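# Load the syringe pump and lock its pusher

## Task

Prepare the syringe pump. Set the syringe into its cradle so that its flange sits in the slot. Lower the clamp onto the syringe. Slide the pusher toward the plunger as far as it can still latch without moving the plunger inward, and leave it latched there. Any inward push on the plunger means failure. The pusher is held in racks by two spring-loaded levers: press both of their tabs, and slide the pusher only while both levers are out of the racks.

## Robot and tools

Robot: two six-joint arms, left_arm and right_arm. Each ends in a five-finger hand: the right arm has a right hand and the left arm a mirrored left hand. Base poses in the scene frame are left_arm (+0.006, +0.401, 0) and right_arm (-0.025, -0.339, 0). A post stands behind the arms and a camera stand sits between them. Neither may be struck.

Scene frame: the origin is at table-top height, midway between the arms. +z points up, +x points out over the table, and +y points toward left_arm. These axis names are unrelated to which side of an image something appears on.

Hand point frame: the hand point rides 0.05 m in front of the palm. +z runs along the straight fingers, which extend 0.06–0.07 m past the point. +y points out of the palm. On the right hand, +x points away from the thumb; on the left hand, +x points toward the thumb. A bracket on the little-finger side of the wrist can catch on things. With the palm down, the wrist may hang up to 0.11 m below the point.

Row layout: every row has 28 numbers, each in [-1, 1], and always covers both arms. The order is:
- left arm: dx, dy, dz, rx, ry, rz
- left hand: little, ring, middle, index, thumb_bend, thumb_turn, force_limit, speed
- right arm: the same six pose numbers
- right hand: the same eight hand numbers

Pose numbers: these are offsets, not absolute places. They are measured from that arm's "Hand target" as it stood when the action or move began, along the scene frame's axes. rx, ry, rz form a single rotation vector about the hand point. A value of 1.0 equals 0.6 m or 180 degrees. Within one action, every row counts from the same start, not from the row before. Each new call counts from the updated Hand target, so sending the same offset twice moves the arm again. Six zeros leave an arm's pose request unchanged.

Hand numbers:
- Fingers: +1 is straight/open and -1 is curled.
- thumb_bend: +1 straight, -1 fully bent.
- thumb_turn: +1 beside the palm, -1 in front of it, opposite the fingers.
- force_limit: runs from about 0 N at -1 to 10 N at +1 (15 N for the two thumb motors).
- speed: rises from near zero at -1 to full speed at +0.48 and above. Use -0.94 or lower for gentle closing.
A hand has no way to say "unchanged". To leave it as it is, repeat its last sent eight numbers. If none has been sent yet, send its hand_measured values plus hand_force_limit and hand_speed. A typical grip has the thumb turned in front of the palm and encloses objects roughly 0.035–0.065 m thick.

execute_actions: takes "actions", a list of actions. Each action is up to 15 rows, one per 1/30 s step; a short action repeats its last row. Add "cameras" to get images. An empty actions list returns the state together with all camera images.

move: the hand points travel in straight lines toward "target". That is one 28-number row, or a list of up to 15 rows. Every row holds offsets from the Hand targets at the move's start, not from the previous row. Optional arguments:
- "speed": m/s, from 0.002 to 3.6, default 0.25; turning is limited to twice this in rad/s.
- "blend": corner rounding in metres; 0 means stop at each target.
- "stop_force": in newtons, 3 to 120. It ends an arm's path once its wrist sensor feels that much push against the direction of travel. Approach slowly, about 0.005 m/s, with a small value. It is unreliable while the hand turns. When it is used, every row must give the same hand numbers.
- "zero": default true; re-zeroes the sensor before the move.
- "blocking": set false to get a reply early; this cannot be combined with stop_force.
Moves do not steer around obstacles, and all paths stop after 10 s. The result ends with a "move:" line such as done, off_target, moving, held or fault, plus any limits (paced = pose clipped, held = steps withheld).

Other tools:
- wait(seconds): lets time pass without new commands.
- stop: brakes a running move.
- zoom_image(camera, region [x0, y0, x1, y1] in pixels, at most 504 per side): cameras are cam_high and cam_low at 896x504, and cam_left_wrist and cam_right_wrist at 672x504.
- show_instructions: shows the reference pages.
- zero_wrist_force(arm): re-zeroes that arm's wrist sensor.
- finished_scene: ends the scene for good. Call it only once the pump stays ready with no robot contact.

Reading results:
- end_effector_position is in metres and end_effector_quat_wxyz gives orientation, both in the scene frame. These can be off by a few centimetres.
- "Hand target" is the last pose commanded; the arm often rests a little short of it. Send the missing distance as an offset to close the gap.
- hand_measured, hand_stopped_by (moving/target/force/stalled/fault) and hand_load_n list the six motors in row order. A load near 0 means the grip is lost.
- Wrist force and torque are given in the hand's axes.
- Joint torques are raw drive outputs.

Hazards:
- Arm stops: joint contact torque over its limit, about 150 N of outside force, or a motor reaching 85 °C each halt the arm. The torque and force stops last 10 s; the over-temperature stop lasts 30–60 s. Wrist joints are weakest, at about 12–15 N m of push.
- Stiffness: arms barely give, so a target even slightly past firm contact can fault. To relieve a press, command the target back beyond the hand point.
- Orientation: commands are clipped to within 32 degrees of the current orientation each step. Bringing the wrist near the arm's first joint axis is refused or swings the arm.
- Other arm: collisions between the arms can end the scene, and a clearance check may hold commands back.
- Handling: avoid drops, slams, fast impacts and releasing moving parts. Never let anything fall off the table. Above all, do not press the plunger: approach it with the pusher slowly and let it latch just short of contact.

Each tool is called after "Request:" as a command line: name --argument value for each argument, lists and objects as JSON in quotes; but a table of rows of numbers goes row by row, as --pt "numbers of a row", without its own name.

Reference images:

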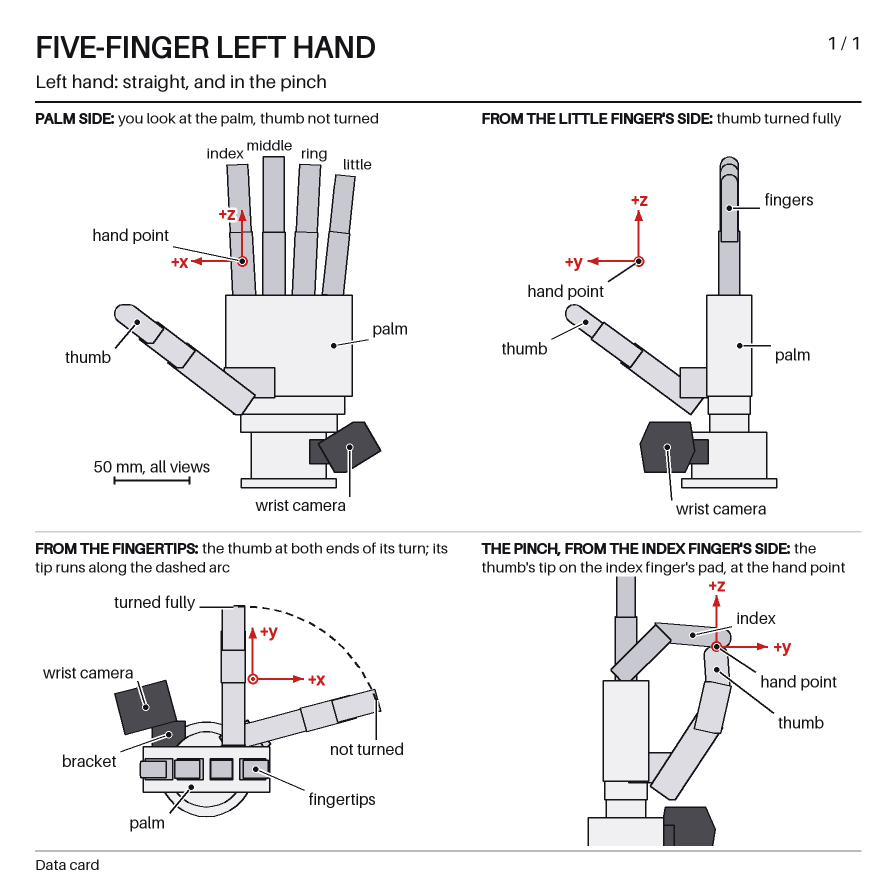

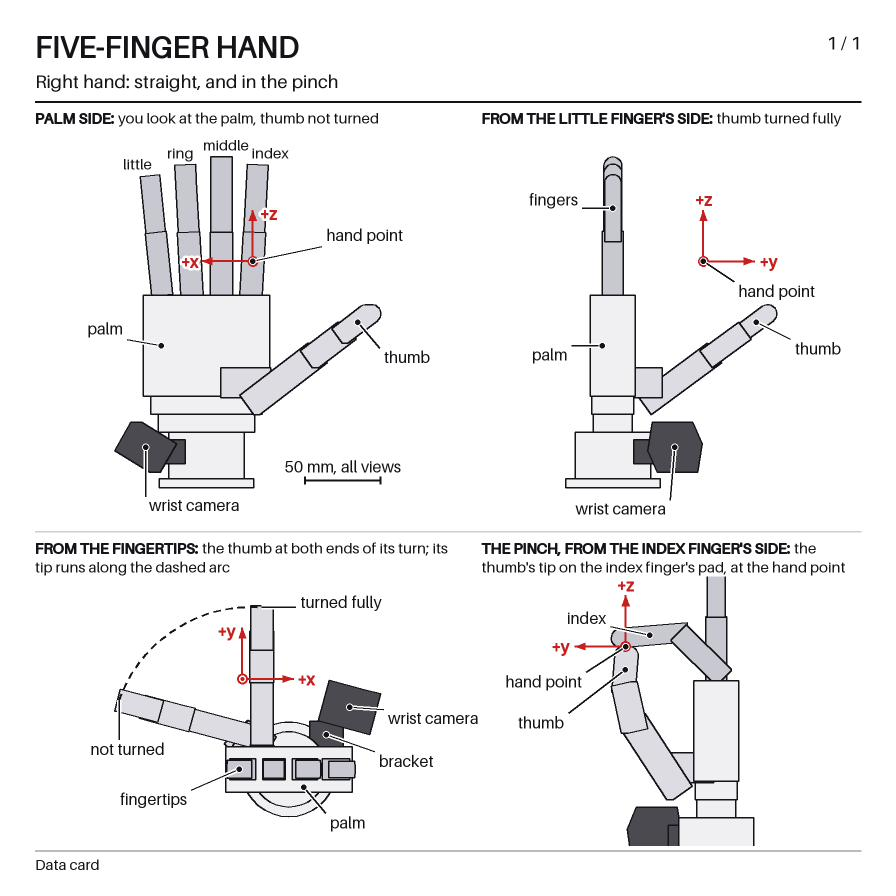

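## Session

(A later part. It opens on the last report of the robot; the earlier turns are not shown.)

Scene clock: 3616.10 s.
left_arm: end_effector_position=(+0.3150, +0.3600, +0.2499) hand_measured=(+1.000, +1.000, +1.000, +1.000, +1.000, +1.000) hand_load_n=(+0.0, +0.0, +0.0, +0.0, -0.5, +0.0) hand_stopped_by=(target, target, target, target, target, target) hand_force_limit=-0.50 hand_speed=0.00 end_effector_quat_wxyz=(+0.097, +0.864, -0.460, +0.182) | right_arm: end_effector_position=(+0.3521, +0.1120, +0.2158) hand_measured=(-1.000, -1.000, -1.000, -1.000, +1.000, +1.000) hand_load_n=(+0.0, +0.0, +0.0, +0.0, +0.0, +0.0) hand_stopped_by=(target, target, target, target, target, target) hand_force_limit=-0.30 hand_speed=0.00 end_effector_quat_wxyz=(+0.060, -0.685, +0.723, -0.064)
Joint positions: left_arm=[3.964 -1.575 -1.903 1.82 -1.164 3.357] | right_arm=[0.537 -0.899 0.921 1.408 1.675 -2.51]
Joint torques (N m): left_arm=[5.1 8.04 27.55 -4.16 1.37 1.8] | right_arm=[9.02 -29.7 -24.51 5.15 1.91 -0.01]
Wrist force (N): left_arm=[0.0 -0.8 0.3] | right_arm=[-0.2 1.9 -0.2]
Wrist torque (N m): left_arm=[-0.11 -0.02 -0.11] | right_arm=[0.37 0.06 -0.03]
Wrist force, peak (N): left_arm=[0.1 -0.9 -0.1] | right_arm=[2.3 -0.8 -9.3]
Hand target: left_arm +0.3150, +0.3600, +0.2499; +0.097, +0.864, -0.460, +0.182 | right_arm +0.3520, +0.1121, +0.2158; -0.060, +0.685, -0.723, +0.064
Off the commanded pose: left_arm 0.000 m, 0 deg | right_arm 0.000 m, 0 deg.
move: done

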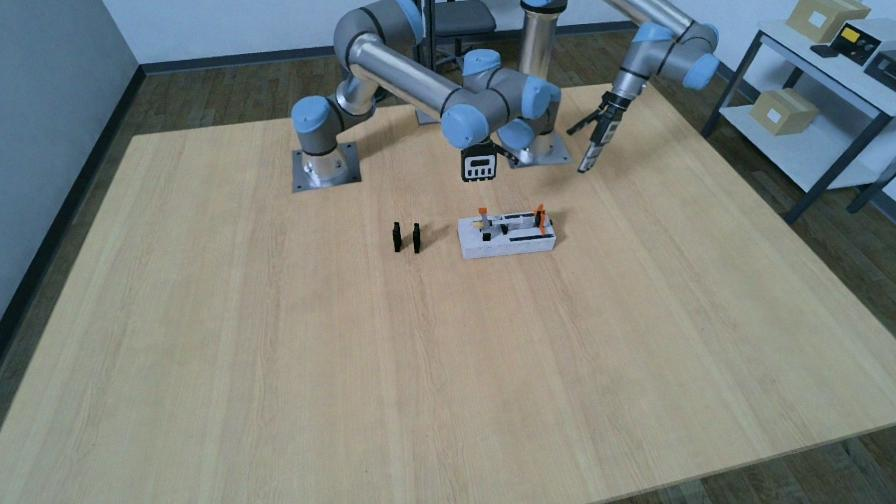

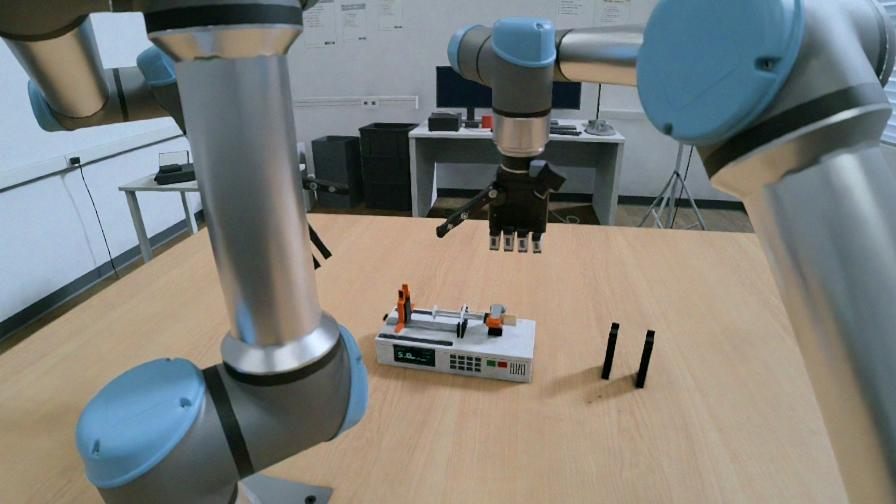

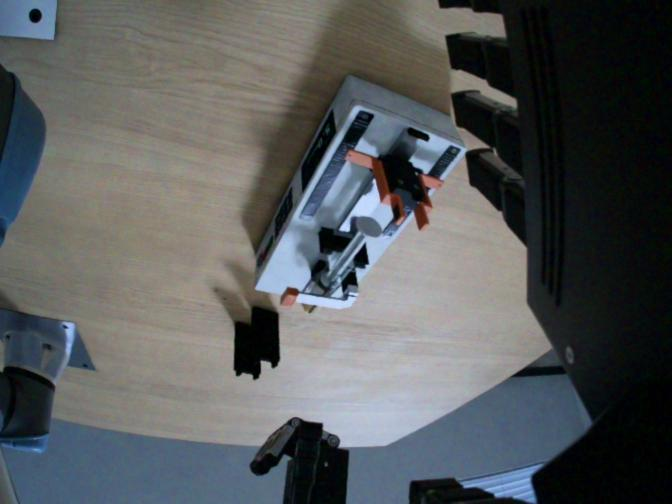

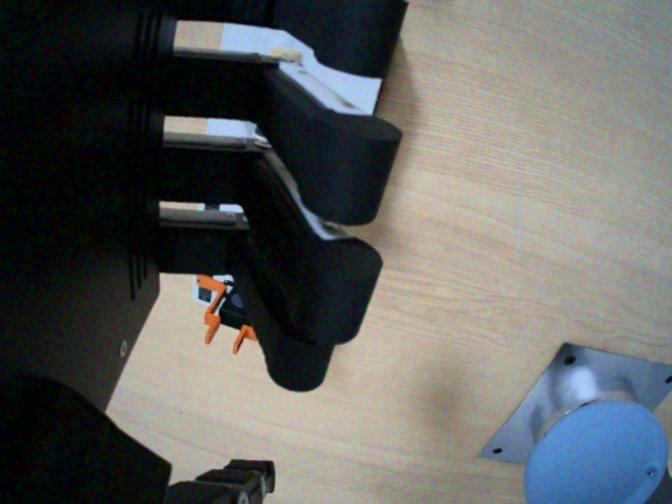

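Request:
move --target '[0,0,0,0,0,0,1,1,1,1,1,1,-0.5,0,0.08,0.2233,0.09,-0.0178,-0.3329,0,1,1,1,0.42,0.36,-0.7,-0.3,0]' --speed 0.15 --cameras '["cam_left_wrist","cam_low","cam_high","cam_right_wrist"]'

Scene clock: 3717.50 s.
left_arm: end_effector_position=(+0.3150, +0.3600, +0.2499) hand_measured=(+1.000, +1.000, +1.000, +1.000, +1.000, +1.000) hand_load_n=(-0.5, +0.0, +0.0, +0.0, +0.0, +0.0) hand_stopped_by=(target, target, target, target, target, target) hand_force_limit=-0.50 hand_speed=0.00 end_effector_quat_wxyz=(+0.097, +0.864, -0.460, +0.182) | right_arm: end_effector_position=(+0.4000, +0.2460, +0.2698) hand_measured=(+1.000, +1.000, +1.000, +0.420, +0.360, -0.700) hand_load_n=(+0.0, +0.0, +0.0, +0.0, +0.0, +0.0) hand_stopped_by=(target, target, target, target, target, target) hand_force_limit=-0.30 hand_speed=0.00 end_effector_quat_wxyz=(+0.395, -0.563, +0.594, -0.417)
Joint positions: left_arm=[3.964 -1.575 -1.903 1.82 -1.164 3.357] | right_arm=[0.945 -0.928 0.954 0.602 2.522 -2.607]
Joint torques (N m): left_arm=[4.97 7.86 28.56 -4.09 1.4 1.76] | right_arm=[11.97 -52.3 -8.81 -2.13 2.4 -1.71]
Wrist force (N): left_arm=[0.1 -0.6 0.1] | right_arm=[-0.2 3.5 -0.9]
Wrist torque (N m): left_arm=[-0.07 -0.04 -0.11] | right_arm=[0.81 0.06 0.18]
Wrist force, peak (N): left_arm=[0.0 -0.8 0.5] | right_arm=[0.0 3.6 -1.2]
Hand target: left_arm +0.3150, +0.3600, +0.2499; +0.097, +0.864, -0.460, +0.182 | right_arm +0.4000, +0.2460, +0.2698; -0.395, +0.563, -0.594, +0.417
Off the commanded pose: left_arm 0.000 m, 0 deg | right_arm 0.000 m, 0 deg.
move: done

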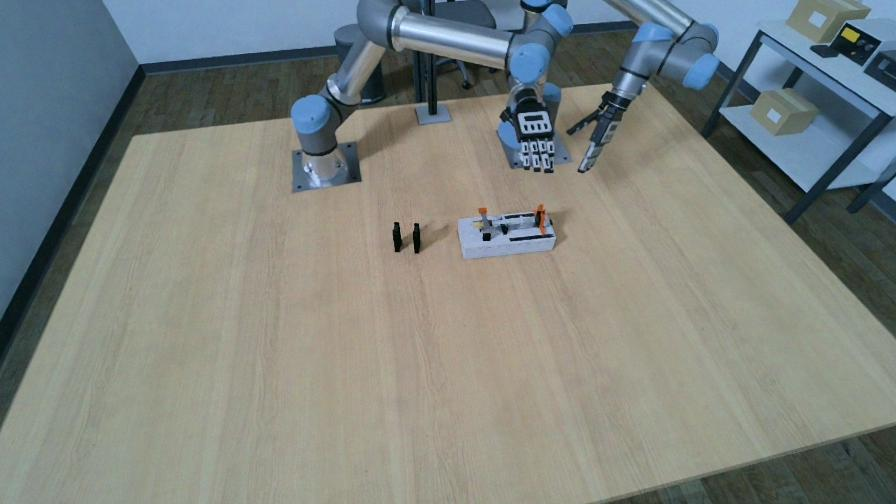

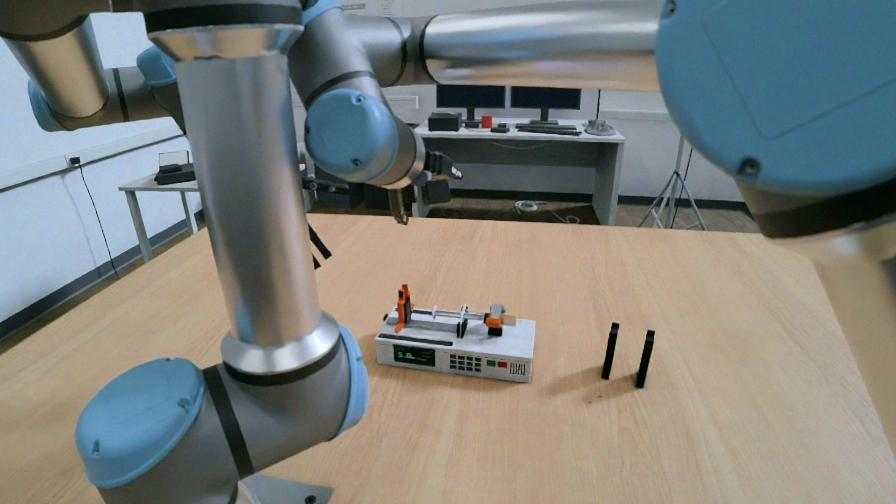

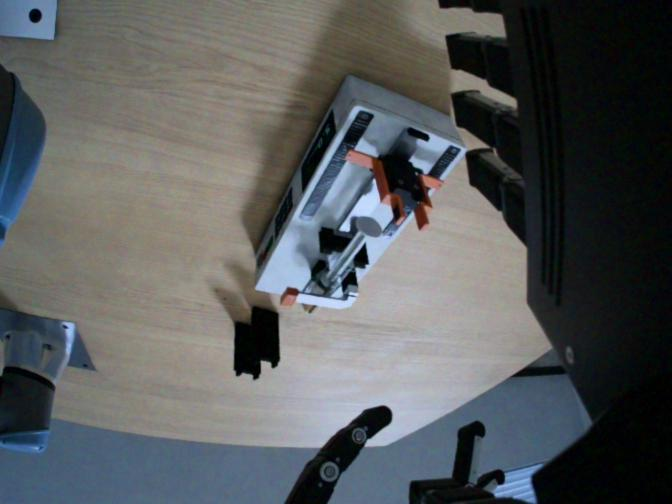

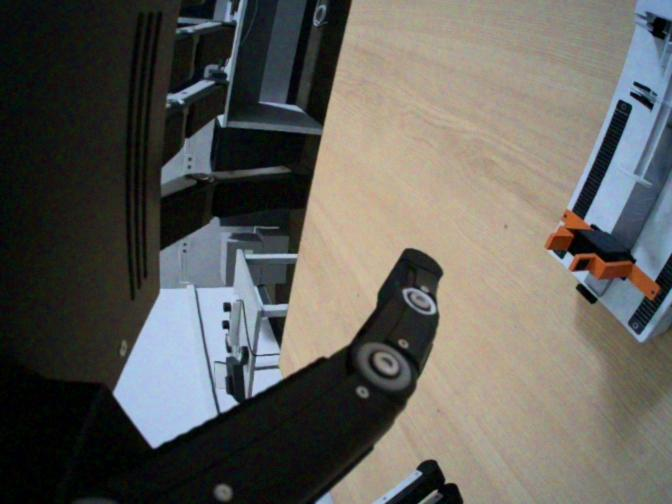

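Request:
move --target '[0,0,0,0,0,0,1,1,1,1,1,1,-0.5,0,0.0117,0,-0.1667,0,0,0,1,1,1,0.42,0.36,-0.7,-0.3,0]' --speed 0.1 --stop_force 6 --cameras '["cam_left_wrist","cam_low","cam_high","cam_right_wrist"]'

Request:
zoom_image --camera "cam_left_wrist" --region '[300, 120, 500, 320]'

Request:
zoom_image --camera "cam_low" --region '[370, 230, 490, 350]'

Request:
zoom_image --camera "cam_high" --region '[490, 150, 580, 250]'

Scene clock: 3728.93 s.
left_arm: end_effector_position=(+0.3150, +0.3600, +0.2499) hand_measured=(+1.000, +1.000, +1.000, +1.000, +1.000, +1.000) hand_load_n=(+0.0, +0.0, +0.0, +0.0, +0.0, +0.0) hand_stopped_by=(target, target, target, target, target, target) hand_force_limit=-0.50 hand_speed=0.00 end_effector_quat_wxyz=(+0.097, +0.864, -0.460, +0.182) | right_arm: end_effector_position=(+0.4070, +0.2460, +0.1698) hand_measured=(+1.000, +1.000, +1.000, +0.420, +0.360, -0.700) hand_load_n=(+0.0, +0.0, +0.0, +0.0, +0.0, +0.0) hand_stopped_by=(target, target, target, target, target, target) hand_force_limit=-0.30 hand_speed=0.00 end_effector_quat_wxyz=(+0.395, -0.563, +0.594, -0.417)
Joint positions: left_arm=[3.964 -1.575 -1.903 1.82 -1.164 3.357] | right_arm=[0.936 -0.885 1.139 0.366 2.514 -2.618]
Joint torques (N m): left_arm=[4.61 7.85 27.1 -4.08 1.45 1.76] | right_arm=[-11.33 -31.47 -8.24 -2.09 -1.07 -1.65]
Wrist force (N): left_arm=[-0.2 -0.3 0.0] | right_arm=[0.1 3.1 -1.4]
Wrist torque (N m): left_arm=[-0.02 0.00 -0.14] | right_arm=[0.79 0.04 0.17]
Wrist force, peak (N): left_arm=[0.0 -1.1 0.2] | right_arm=[0.0 3.9 -0.9]
Hand target: left_arm +0.3150, +0.3600, +0.2499; +0.097, +0.864, -0.460, +0.182 | right_arm +0.4070, +0.2460, +0.1698; -0.395, +0.563, -0.594, +0.417
Off the commanded pose: left_arm 0.000 m, 0 deg | right_arm 0.000 m, 0 deg.
move: done

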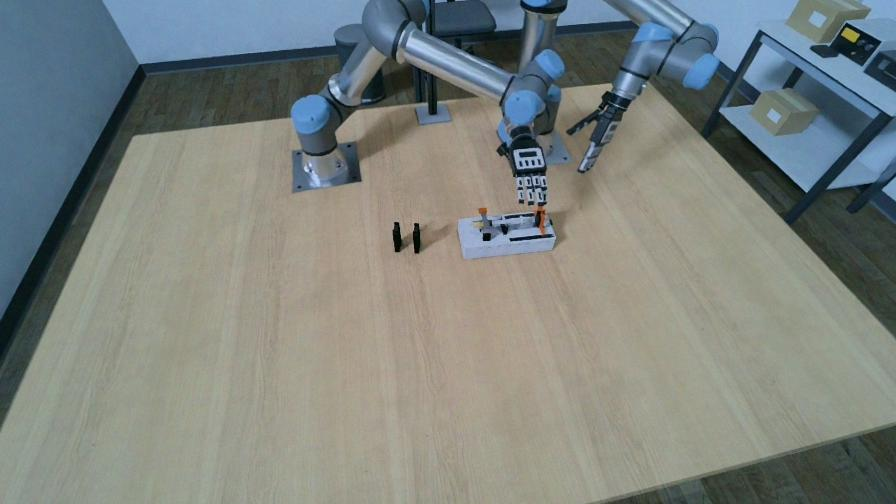

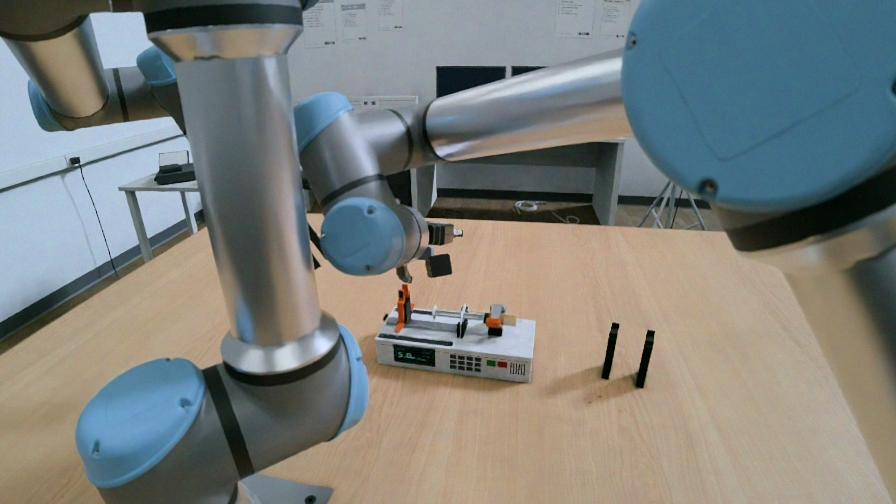

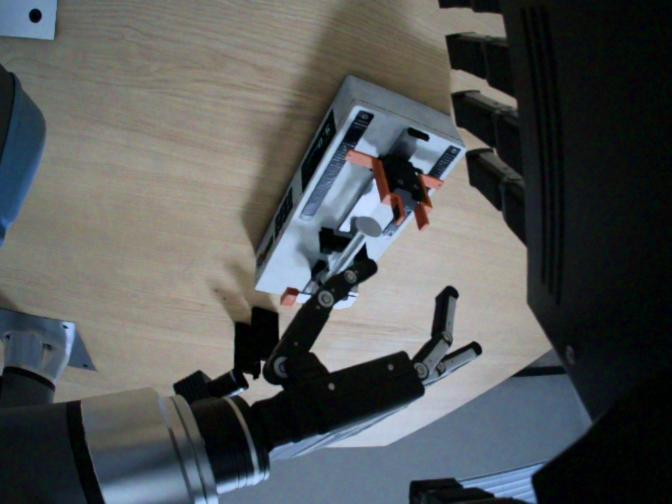

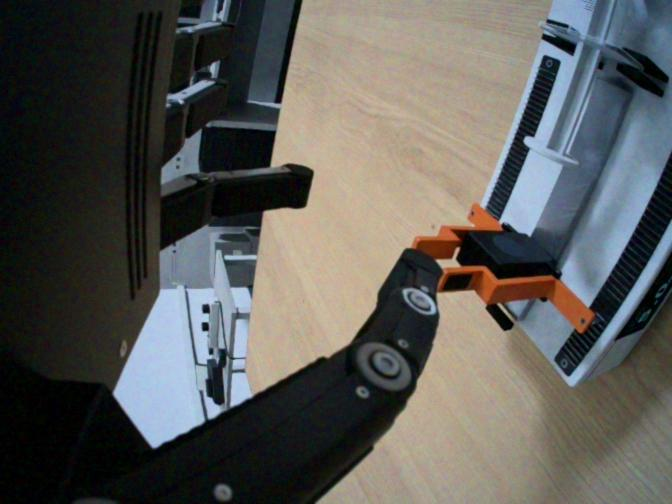

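Scaled by 2.520 from the camera's image (finer frame: 960x720).

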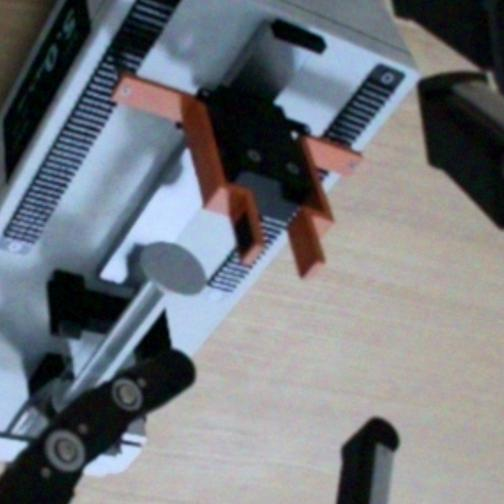

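Scaled by 4.200 from the camera's image (finer frame: 1280x720).

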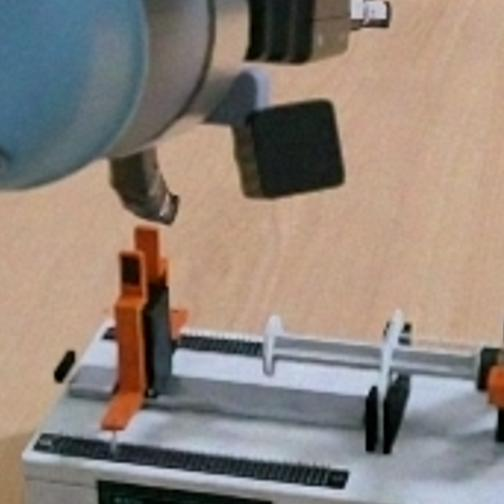

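Scaled by 5.040 from the camera's image (finer frame: 1280x720).

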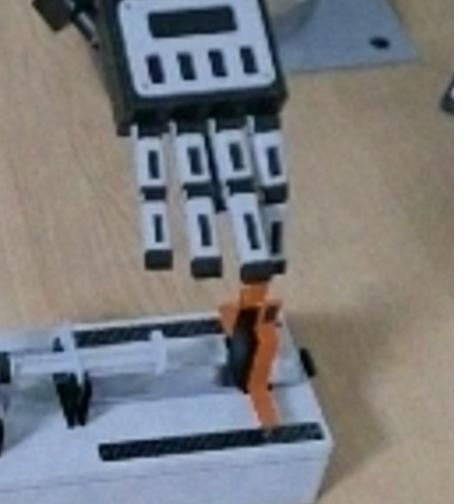

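Request:
move --pt "0 0 0 0 0 0 1 1 1 1 1 1 -0.5 0 0.0103 0.035 0 0 0 0 1 1 1 0.42 0.36 -0.7 -0.3 0" --pt "0 0 0 0 0 0 1 1 1 1 1 1 -0.5 0 0.0103 0.035 -0.06 0 0 0 1 1 1 0.42 0.36 -0.7 -0.3 0" --speed 0.04 --blend '[0.005,0]' --stop_force 4 --cameras '["cam_left_wrist","cam_low","cam_high","cam_right_wrist"]'

Request:
zoom_image --camera "cam_left_wrist" --region '[320, 130, 500, 310]'

Request:
zoom_image --camera "cam_low" --region '[370, 250, 450, 330]'

Request:
zoom_image --camera "cam_right_wrist" --region '[250, 130, 500, 350]'

Scene clock: 3845.53 s.
left_arm: end_effector_position=(+0.3150, +0.3600, +0.2499) hand_measured=(+1.000, +1.000, +1.000, +1.000, +1.000, +1.000) hand_load_n=(+0.0, +0.0, +0.0, +0.0, +0.0, +0.0) hand_stopped_by=(target, target, target, target, target, target) hand_force_limit=-0.50 hand_speed=0.00 end_effector_quat_wxyz=(+0.097, +0.864, -0.460, +0.182) | right_arm: end_effector_position=(+0.4082, +0.2497, +0.1697) hand_measured=(+1.000, +1.000, +1.000, +0.420, +0.360, -0.700) hand_load_n=(+0.0, +0.0, +0.0, +0.0, +0.0, +0.0) hand_stopped_by=(target, target, target, target, target, target) hand_force_limit=-0.30 hand_speed=0.00 end_effector_quat_wxyz=(+0.395, -0.563, +0.594, -0.417)
Joint positions: left_arm=[3.964 -1.575 -1.903 1.82 -1.164 3.357] | right_arm=[0.937 -0.875 1.122 0.374 2.515 -2.616]
Joint torques (N m): left_arm=[4.16 8.27 27.97 -4.18 1.34 1.73] | right_arm=[-10.2 -53.02 -8.05 -2.17 -0.86 -1.64]
Wrist force (N): left_arm=[0.3 -0.5 0.1] | right_arm=[0.2 3.2 -1.5]
Wrist torque (N m): left_arm=[-0.07 -0.07 -0.10] | right_arm=[0.81 0.01 0.13]
Wrist force, peak (N): left_arm=[0.2 -0.7 0.5] | right_arm=[0.8 3.7 -1.4]
Hand target: left_arm +0.3150, +0.3600, +0.2499; +0.097, +0.864, -0.460, +0.182 | right_arm +0.4082, +0.2497, +0.1697; -0.395, +0.563, -0.594, +0.417 (not the last commanded pose)
Off the commanded pose: left_arm 0.000 m, 0 deg | right_arm 0.040 m, 0 deg.
move: held (right_arm; a check stopped the path); path passed 0 of 2 targets; limits=held
pose unreachable (right arm): on one or more control steps of this call, first in action 0 (counted from 0), this arm could not follow its commanded pose, so it was not sent that pose on those steps. It may still have moved: this result reports where it is.
cause: moving toward the commanded pose would bring a part of the arm too close to another arm (a part of this arm just beyond joint 5 (wrist 2) and a part of the left arm just beyond its joint 2 (shoulder lift), at the place that arm is still heading or pushing toward).

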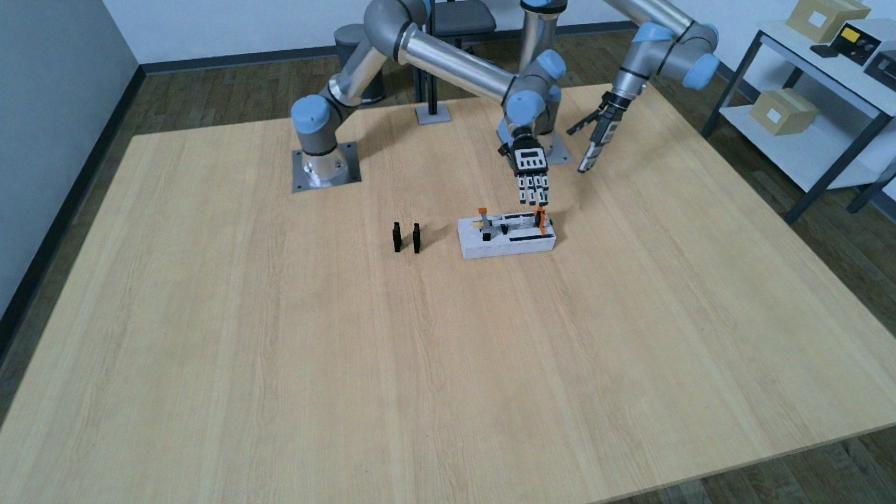

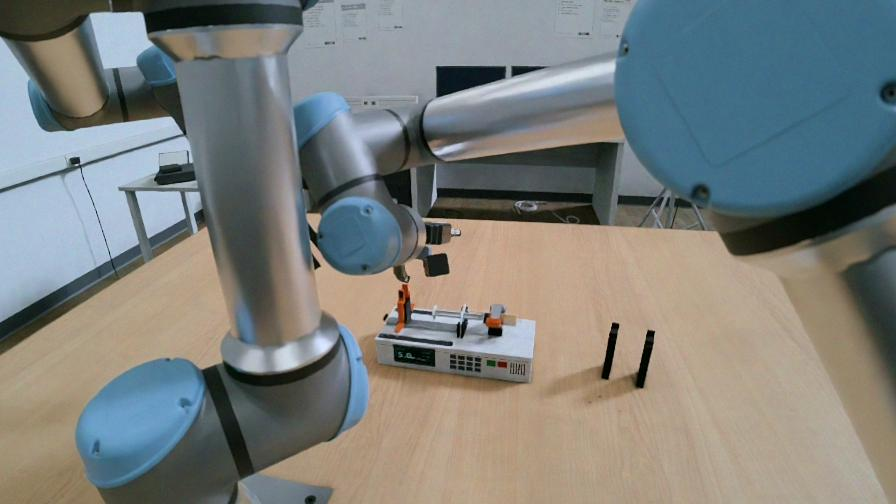

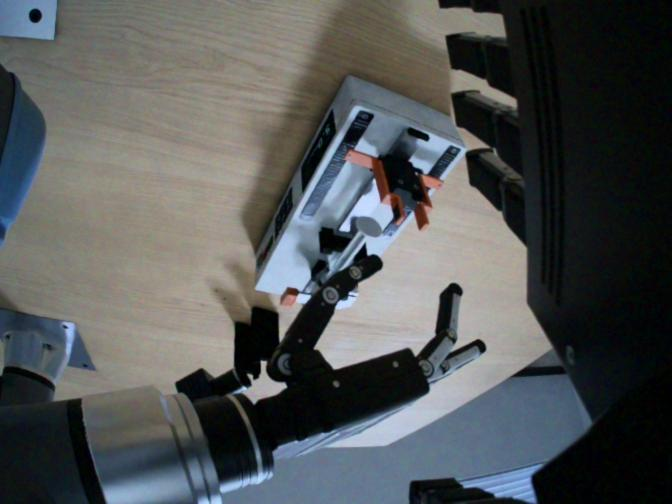

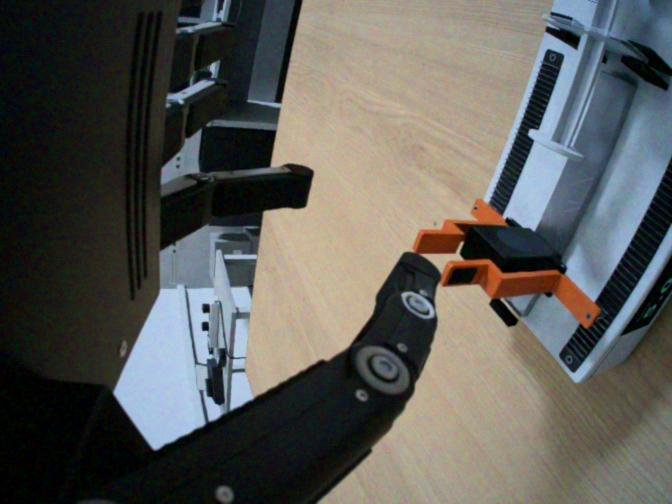

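Scaled by 2.800 from the camera's image (finer frame: 960x720).

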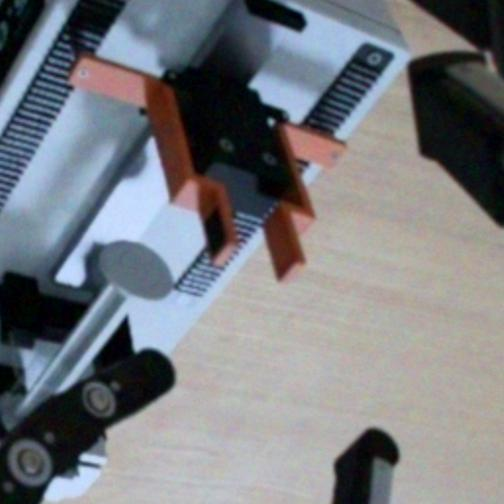

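Scaled by 6.300 from the camera's image (finer frame: 1280x720).

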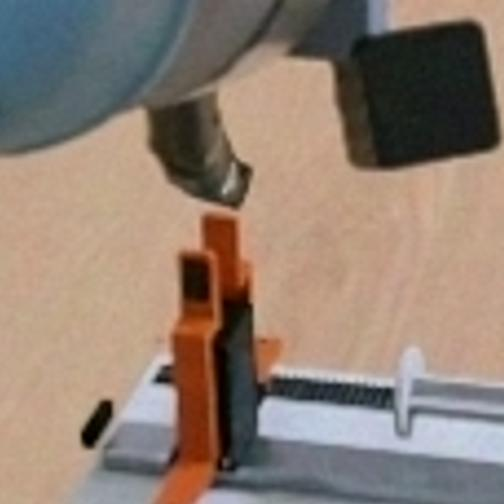

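Scaled by 2.016 from the camera's image (finer frame: 960x720).

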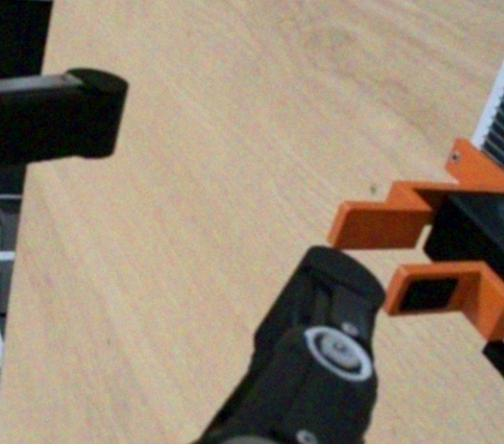

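Request:
move --target '[-0.275,0.7,0.1667,0,0,0.42,1,1,1,1,1,1,-0.5,0,0,0,0,0,0,0,1,1,1,0.42,0.36,-0.7,-0.3,0]' --speed 0.25 --cameras '["cam_low","cam_high"]'

Scene clock: 3880.63 s.
left_arm: end_effector_position=(+0.1500, +0.7800, +0.3499) hand_measured=(+1.000, +1.000, +1.000, +1.000, +1.000, +1.000) hand_load_n=(+0.0, +0.0, +0.0, +0.0, +0.0, +0.0) hand_stopped_by=(target, target, target, target, target, target) hand_force_limit=-0.50 hand_speed=0.00 end_effector_quat_wxyz=(-0.035, +0.964, +0.166, +0.203) | right_arm: end_effector_position=(+0.4082, +0.2497, +0.1697) hand_measured=(+1.000, +1.000, +1.000, +0.420, +0.360, -0.700) hand_load_n=(+0.0, +0.0, +0.0, +0.0, +0.0, +0.0) hand_stopped_by=(target, target, target, target, target, target) hand_force_limit=-0.30 hand_speed=0.00 end_effector_quat_wxyz=(+0.395, -0.563, +0.594, -0.417)
Joint positions: left_arm=[5.087 -1.753 -1.423 1.605 -1.156 3.143] | right_arm=[0.937 -0.875 1.122 0.374 2.515 -2.616]
Joint torques (N m): left_arm=[-8.06 17.63 28.6 -4.27 -0.77 -1.95] | right_arm=[-10.53 -52.89 -9.09 -2.12 -0.82 -1.77]
Wrist force (N): left_arm=[-0.1 -0.7 0.2] | right_arm=[0.1 2.8 -1.4]
Wrist torque (N m): left_arm=[-0.11 0.01 -0.02] | right_arm=[0.74 0.03 0.11]
Wrist force, peak (N): left_arm=[0.1 -1.7 -0.3] | right_arm=[0.5 3.7 -1.2]
Hand target: left_arm +0.1500, +0.7800, +0.3499; -0.035, +0.964, +0.166, +0.203 | right_arm +0.4082, +0.2497, +0.1697; -0.395, +0.563, -0.594, +0.417
Off the commanded pose: left_arm 0.000 m, 0 deg | right_arm 0.000 m, 0 deg.
move: done
Images, in order (width x height): cam_high 896x504, cam_low 896x504.

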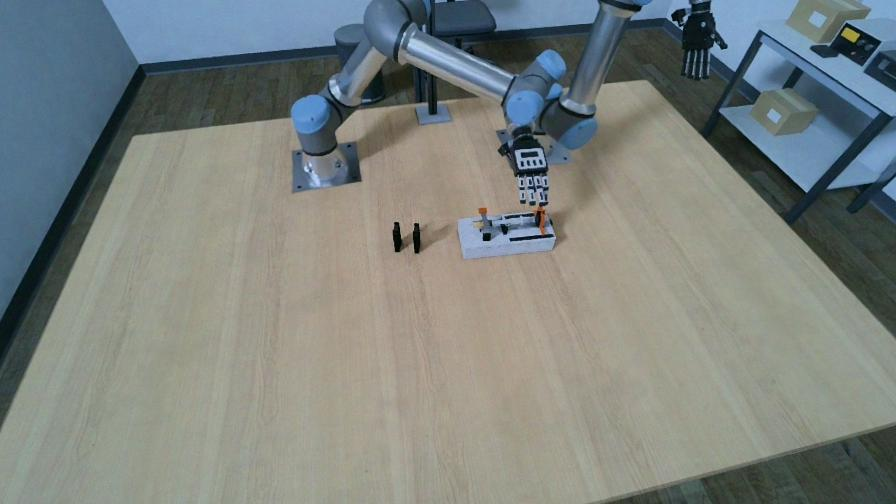

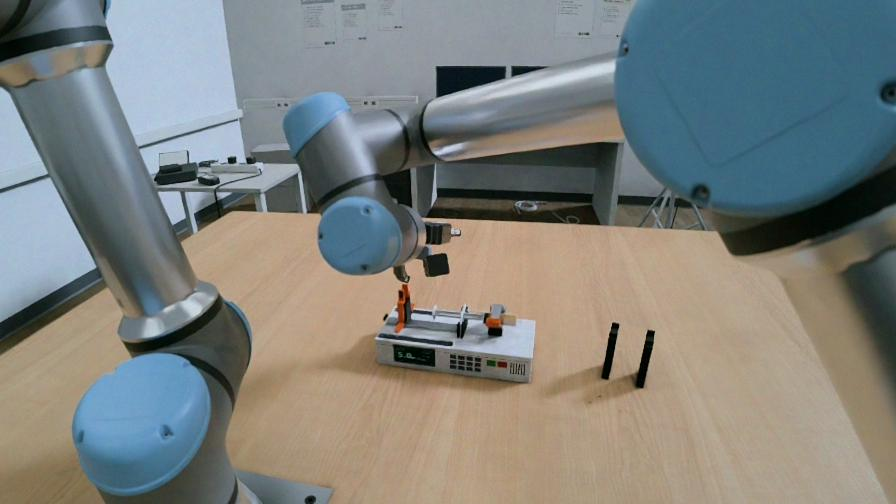

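Request:
move --pt "0 0 0 0 0 0 1 1 1 1 1 1 -0.5 0 0.0083 0.0288 0 0 0 0 1 1 1 0.42 0.36 -0.7 -0.3 0" --pt "0 0 0 0 0 0 1 1 1 1 1 1 -0.5 0 0.0083 0.0288 -0.06 0 0 0 1 1 1 0.42 0.36 -0.7 -0.3 0" --speed 0.04 --blend '[0.005,0]' --stop_force 4 --cameras '["cam_low","cam_high","cam_right_wrist"]'

Request:
zoom_image --camera "cam_low" --region '[370, 250, 450, 330]'

Request:
zoom_image --camera "cam_high" --region '[500, 170, 580, 250]'

Request:
zoom_image --camera "cam_right_wrist" --region '[250, 130, 500, 350]'

Scene clock: 3894.97 s.
left_arm: end_effector_position=(+0.1500, +0.7800, +0.3499) hand_measured=(+1.000, +1.000, +1.000, +1.000, +1.000, +1.000) hand_load_n=(+0.0, +0.0, +0.0, +0.0, +0.0, +0.0) hand_stopped_by=(target, target, target, target, target, target) hand_force_limit=-0.50 hand_speed=0.00 end_effector_quat_wxyz=(-0.035, +0.964, +0.166, +0.203) | right_arm: end_effector_position=(+0.4132, +0.2669, +0.1337) hand_measured=(+1.000, +1.000, +1.000, +0.420, +0.360, -0.700) hand_load_n=(+0.0, +0.0, +0.0, +0.0, +0.0, +0.0) hand_stopped_by=(target, target, target, target, target, target) hand_force_limit=-0.30 hand_speed=0.00 end_effector_quat_wxyz=(+0.395, -0.563, +0.594, -0.417)
Joint positions: left_arm=[5.087 -1.754 -1.423 1.605 -1.156 3.143] | right_arm=[0.946 -0.802 1.09 0.34 2.522 -2.607]
Joint torques (N m): left_arm=[-8.57 17.36 29.94 -4.2 -0.87 -2.15] | right_arm=[7.29 -34.03 -8.93 -2.14 -0.18 -1.63]
Wrist force (N): left_arm=[0.0 -0.7 -0.1] | right_arm=[0.2 3.2 -1.0]
Wrist torque (N m): left_arm=[-0.10 -0.01 -0.03] | right_arm=[0.78 0.00 0.10]
Wrist force, peak (N): left_arm=[0.0 -1.1 0.2] | right_arm=[0.7 3.3 -1.5]
Hand target: left_arm +0.1500, +0.7800, +0.3499; -0.035, +0.964, +0.166, +0.203 | right_arm +0.4132, +0.2669, +0.1337; -0.395, +0.563, -0.594, +0.417
Off the commanded pose: left_arm 0.000 m, 0 deg | right_arm 0.000 m, 0 deg.
move: done
Images, in order (width x height): cam_high 896x504, cam_low 896x504, cam_right_wrist 672x504.

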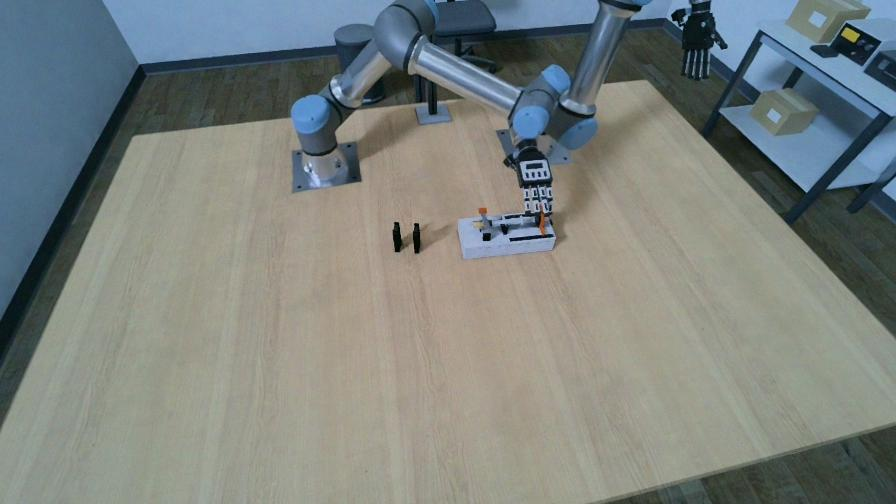

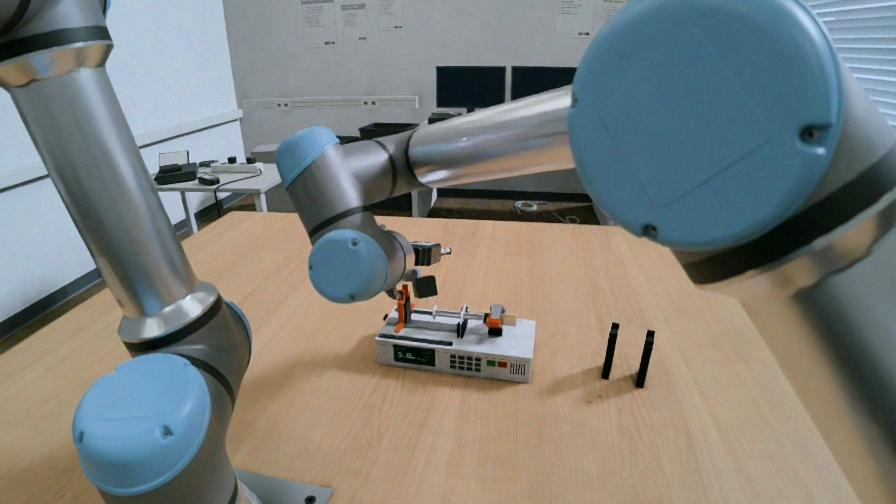

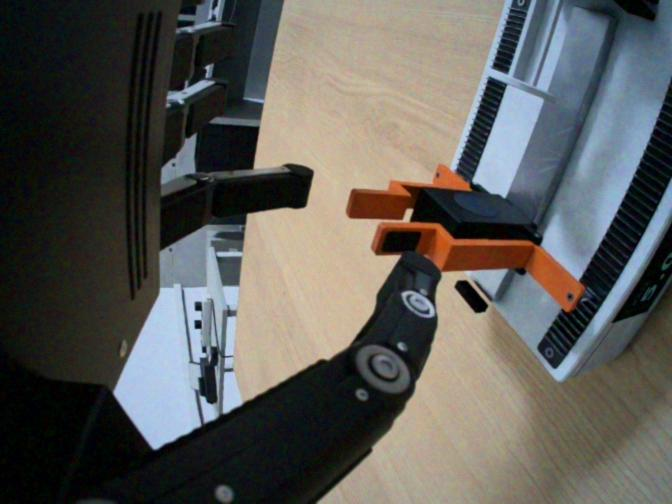

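Scaled by 6.300 from the camera's image (finer frame: 1280x720).

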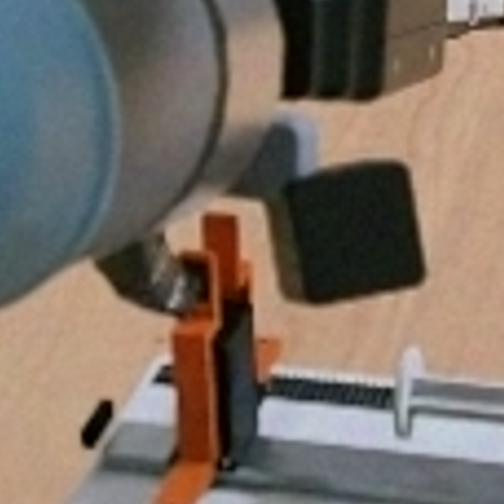

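Scaled by 6.300 from the camera's image (finer frame: 1280x720).

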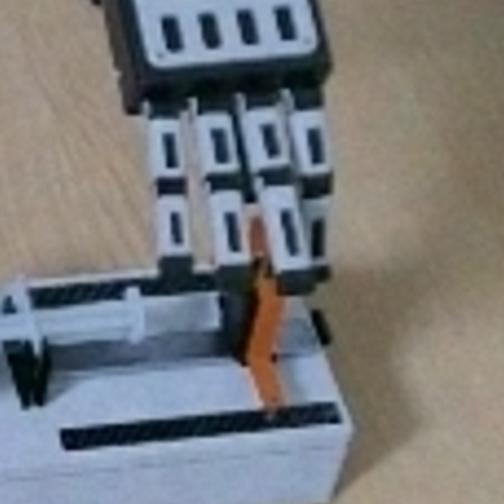

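Scaled by 2.016 from the camera's image (finer frame: 960x720).

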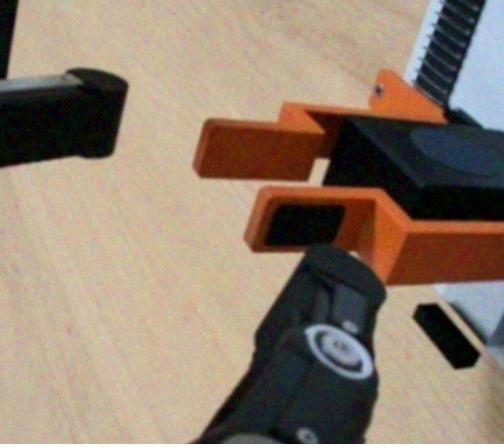

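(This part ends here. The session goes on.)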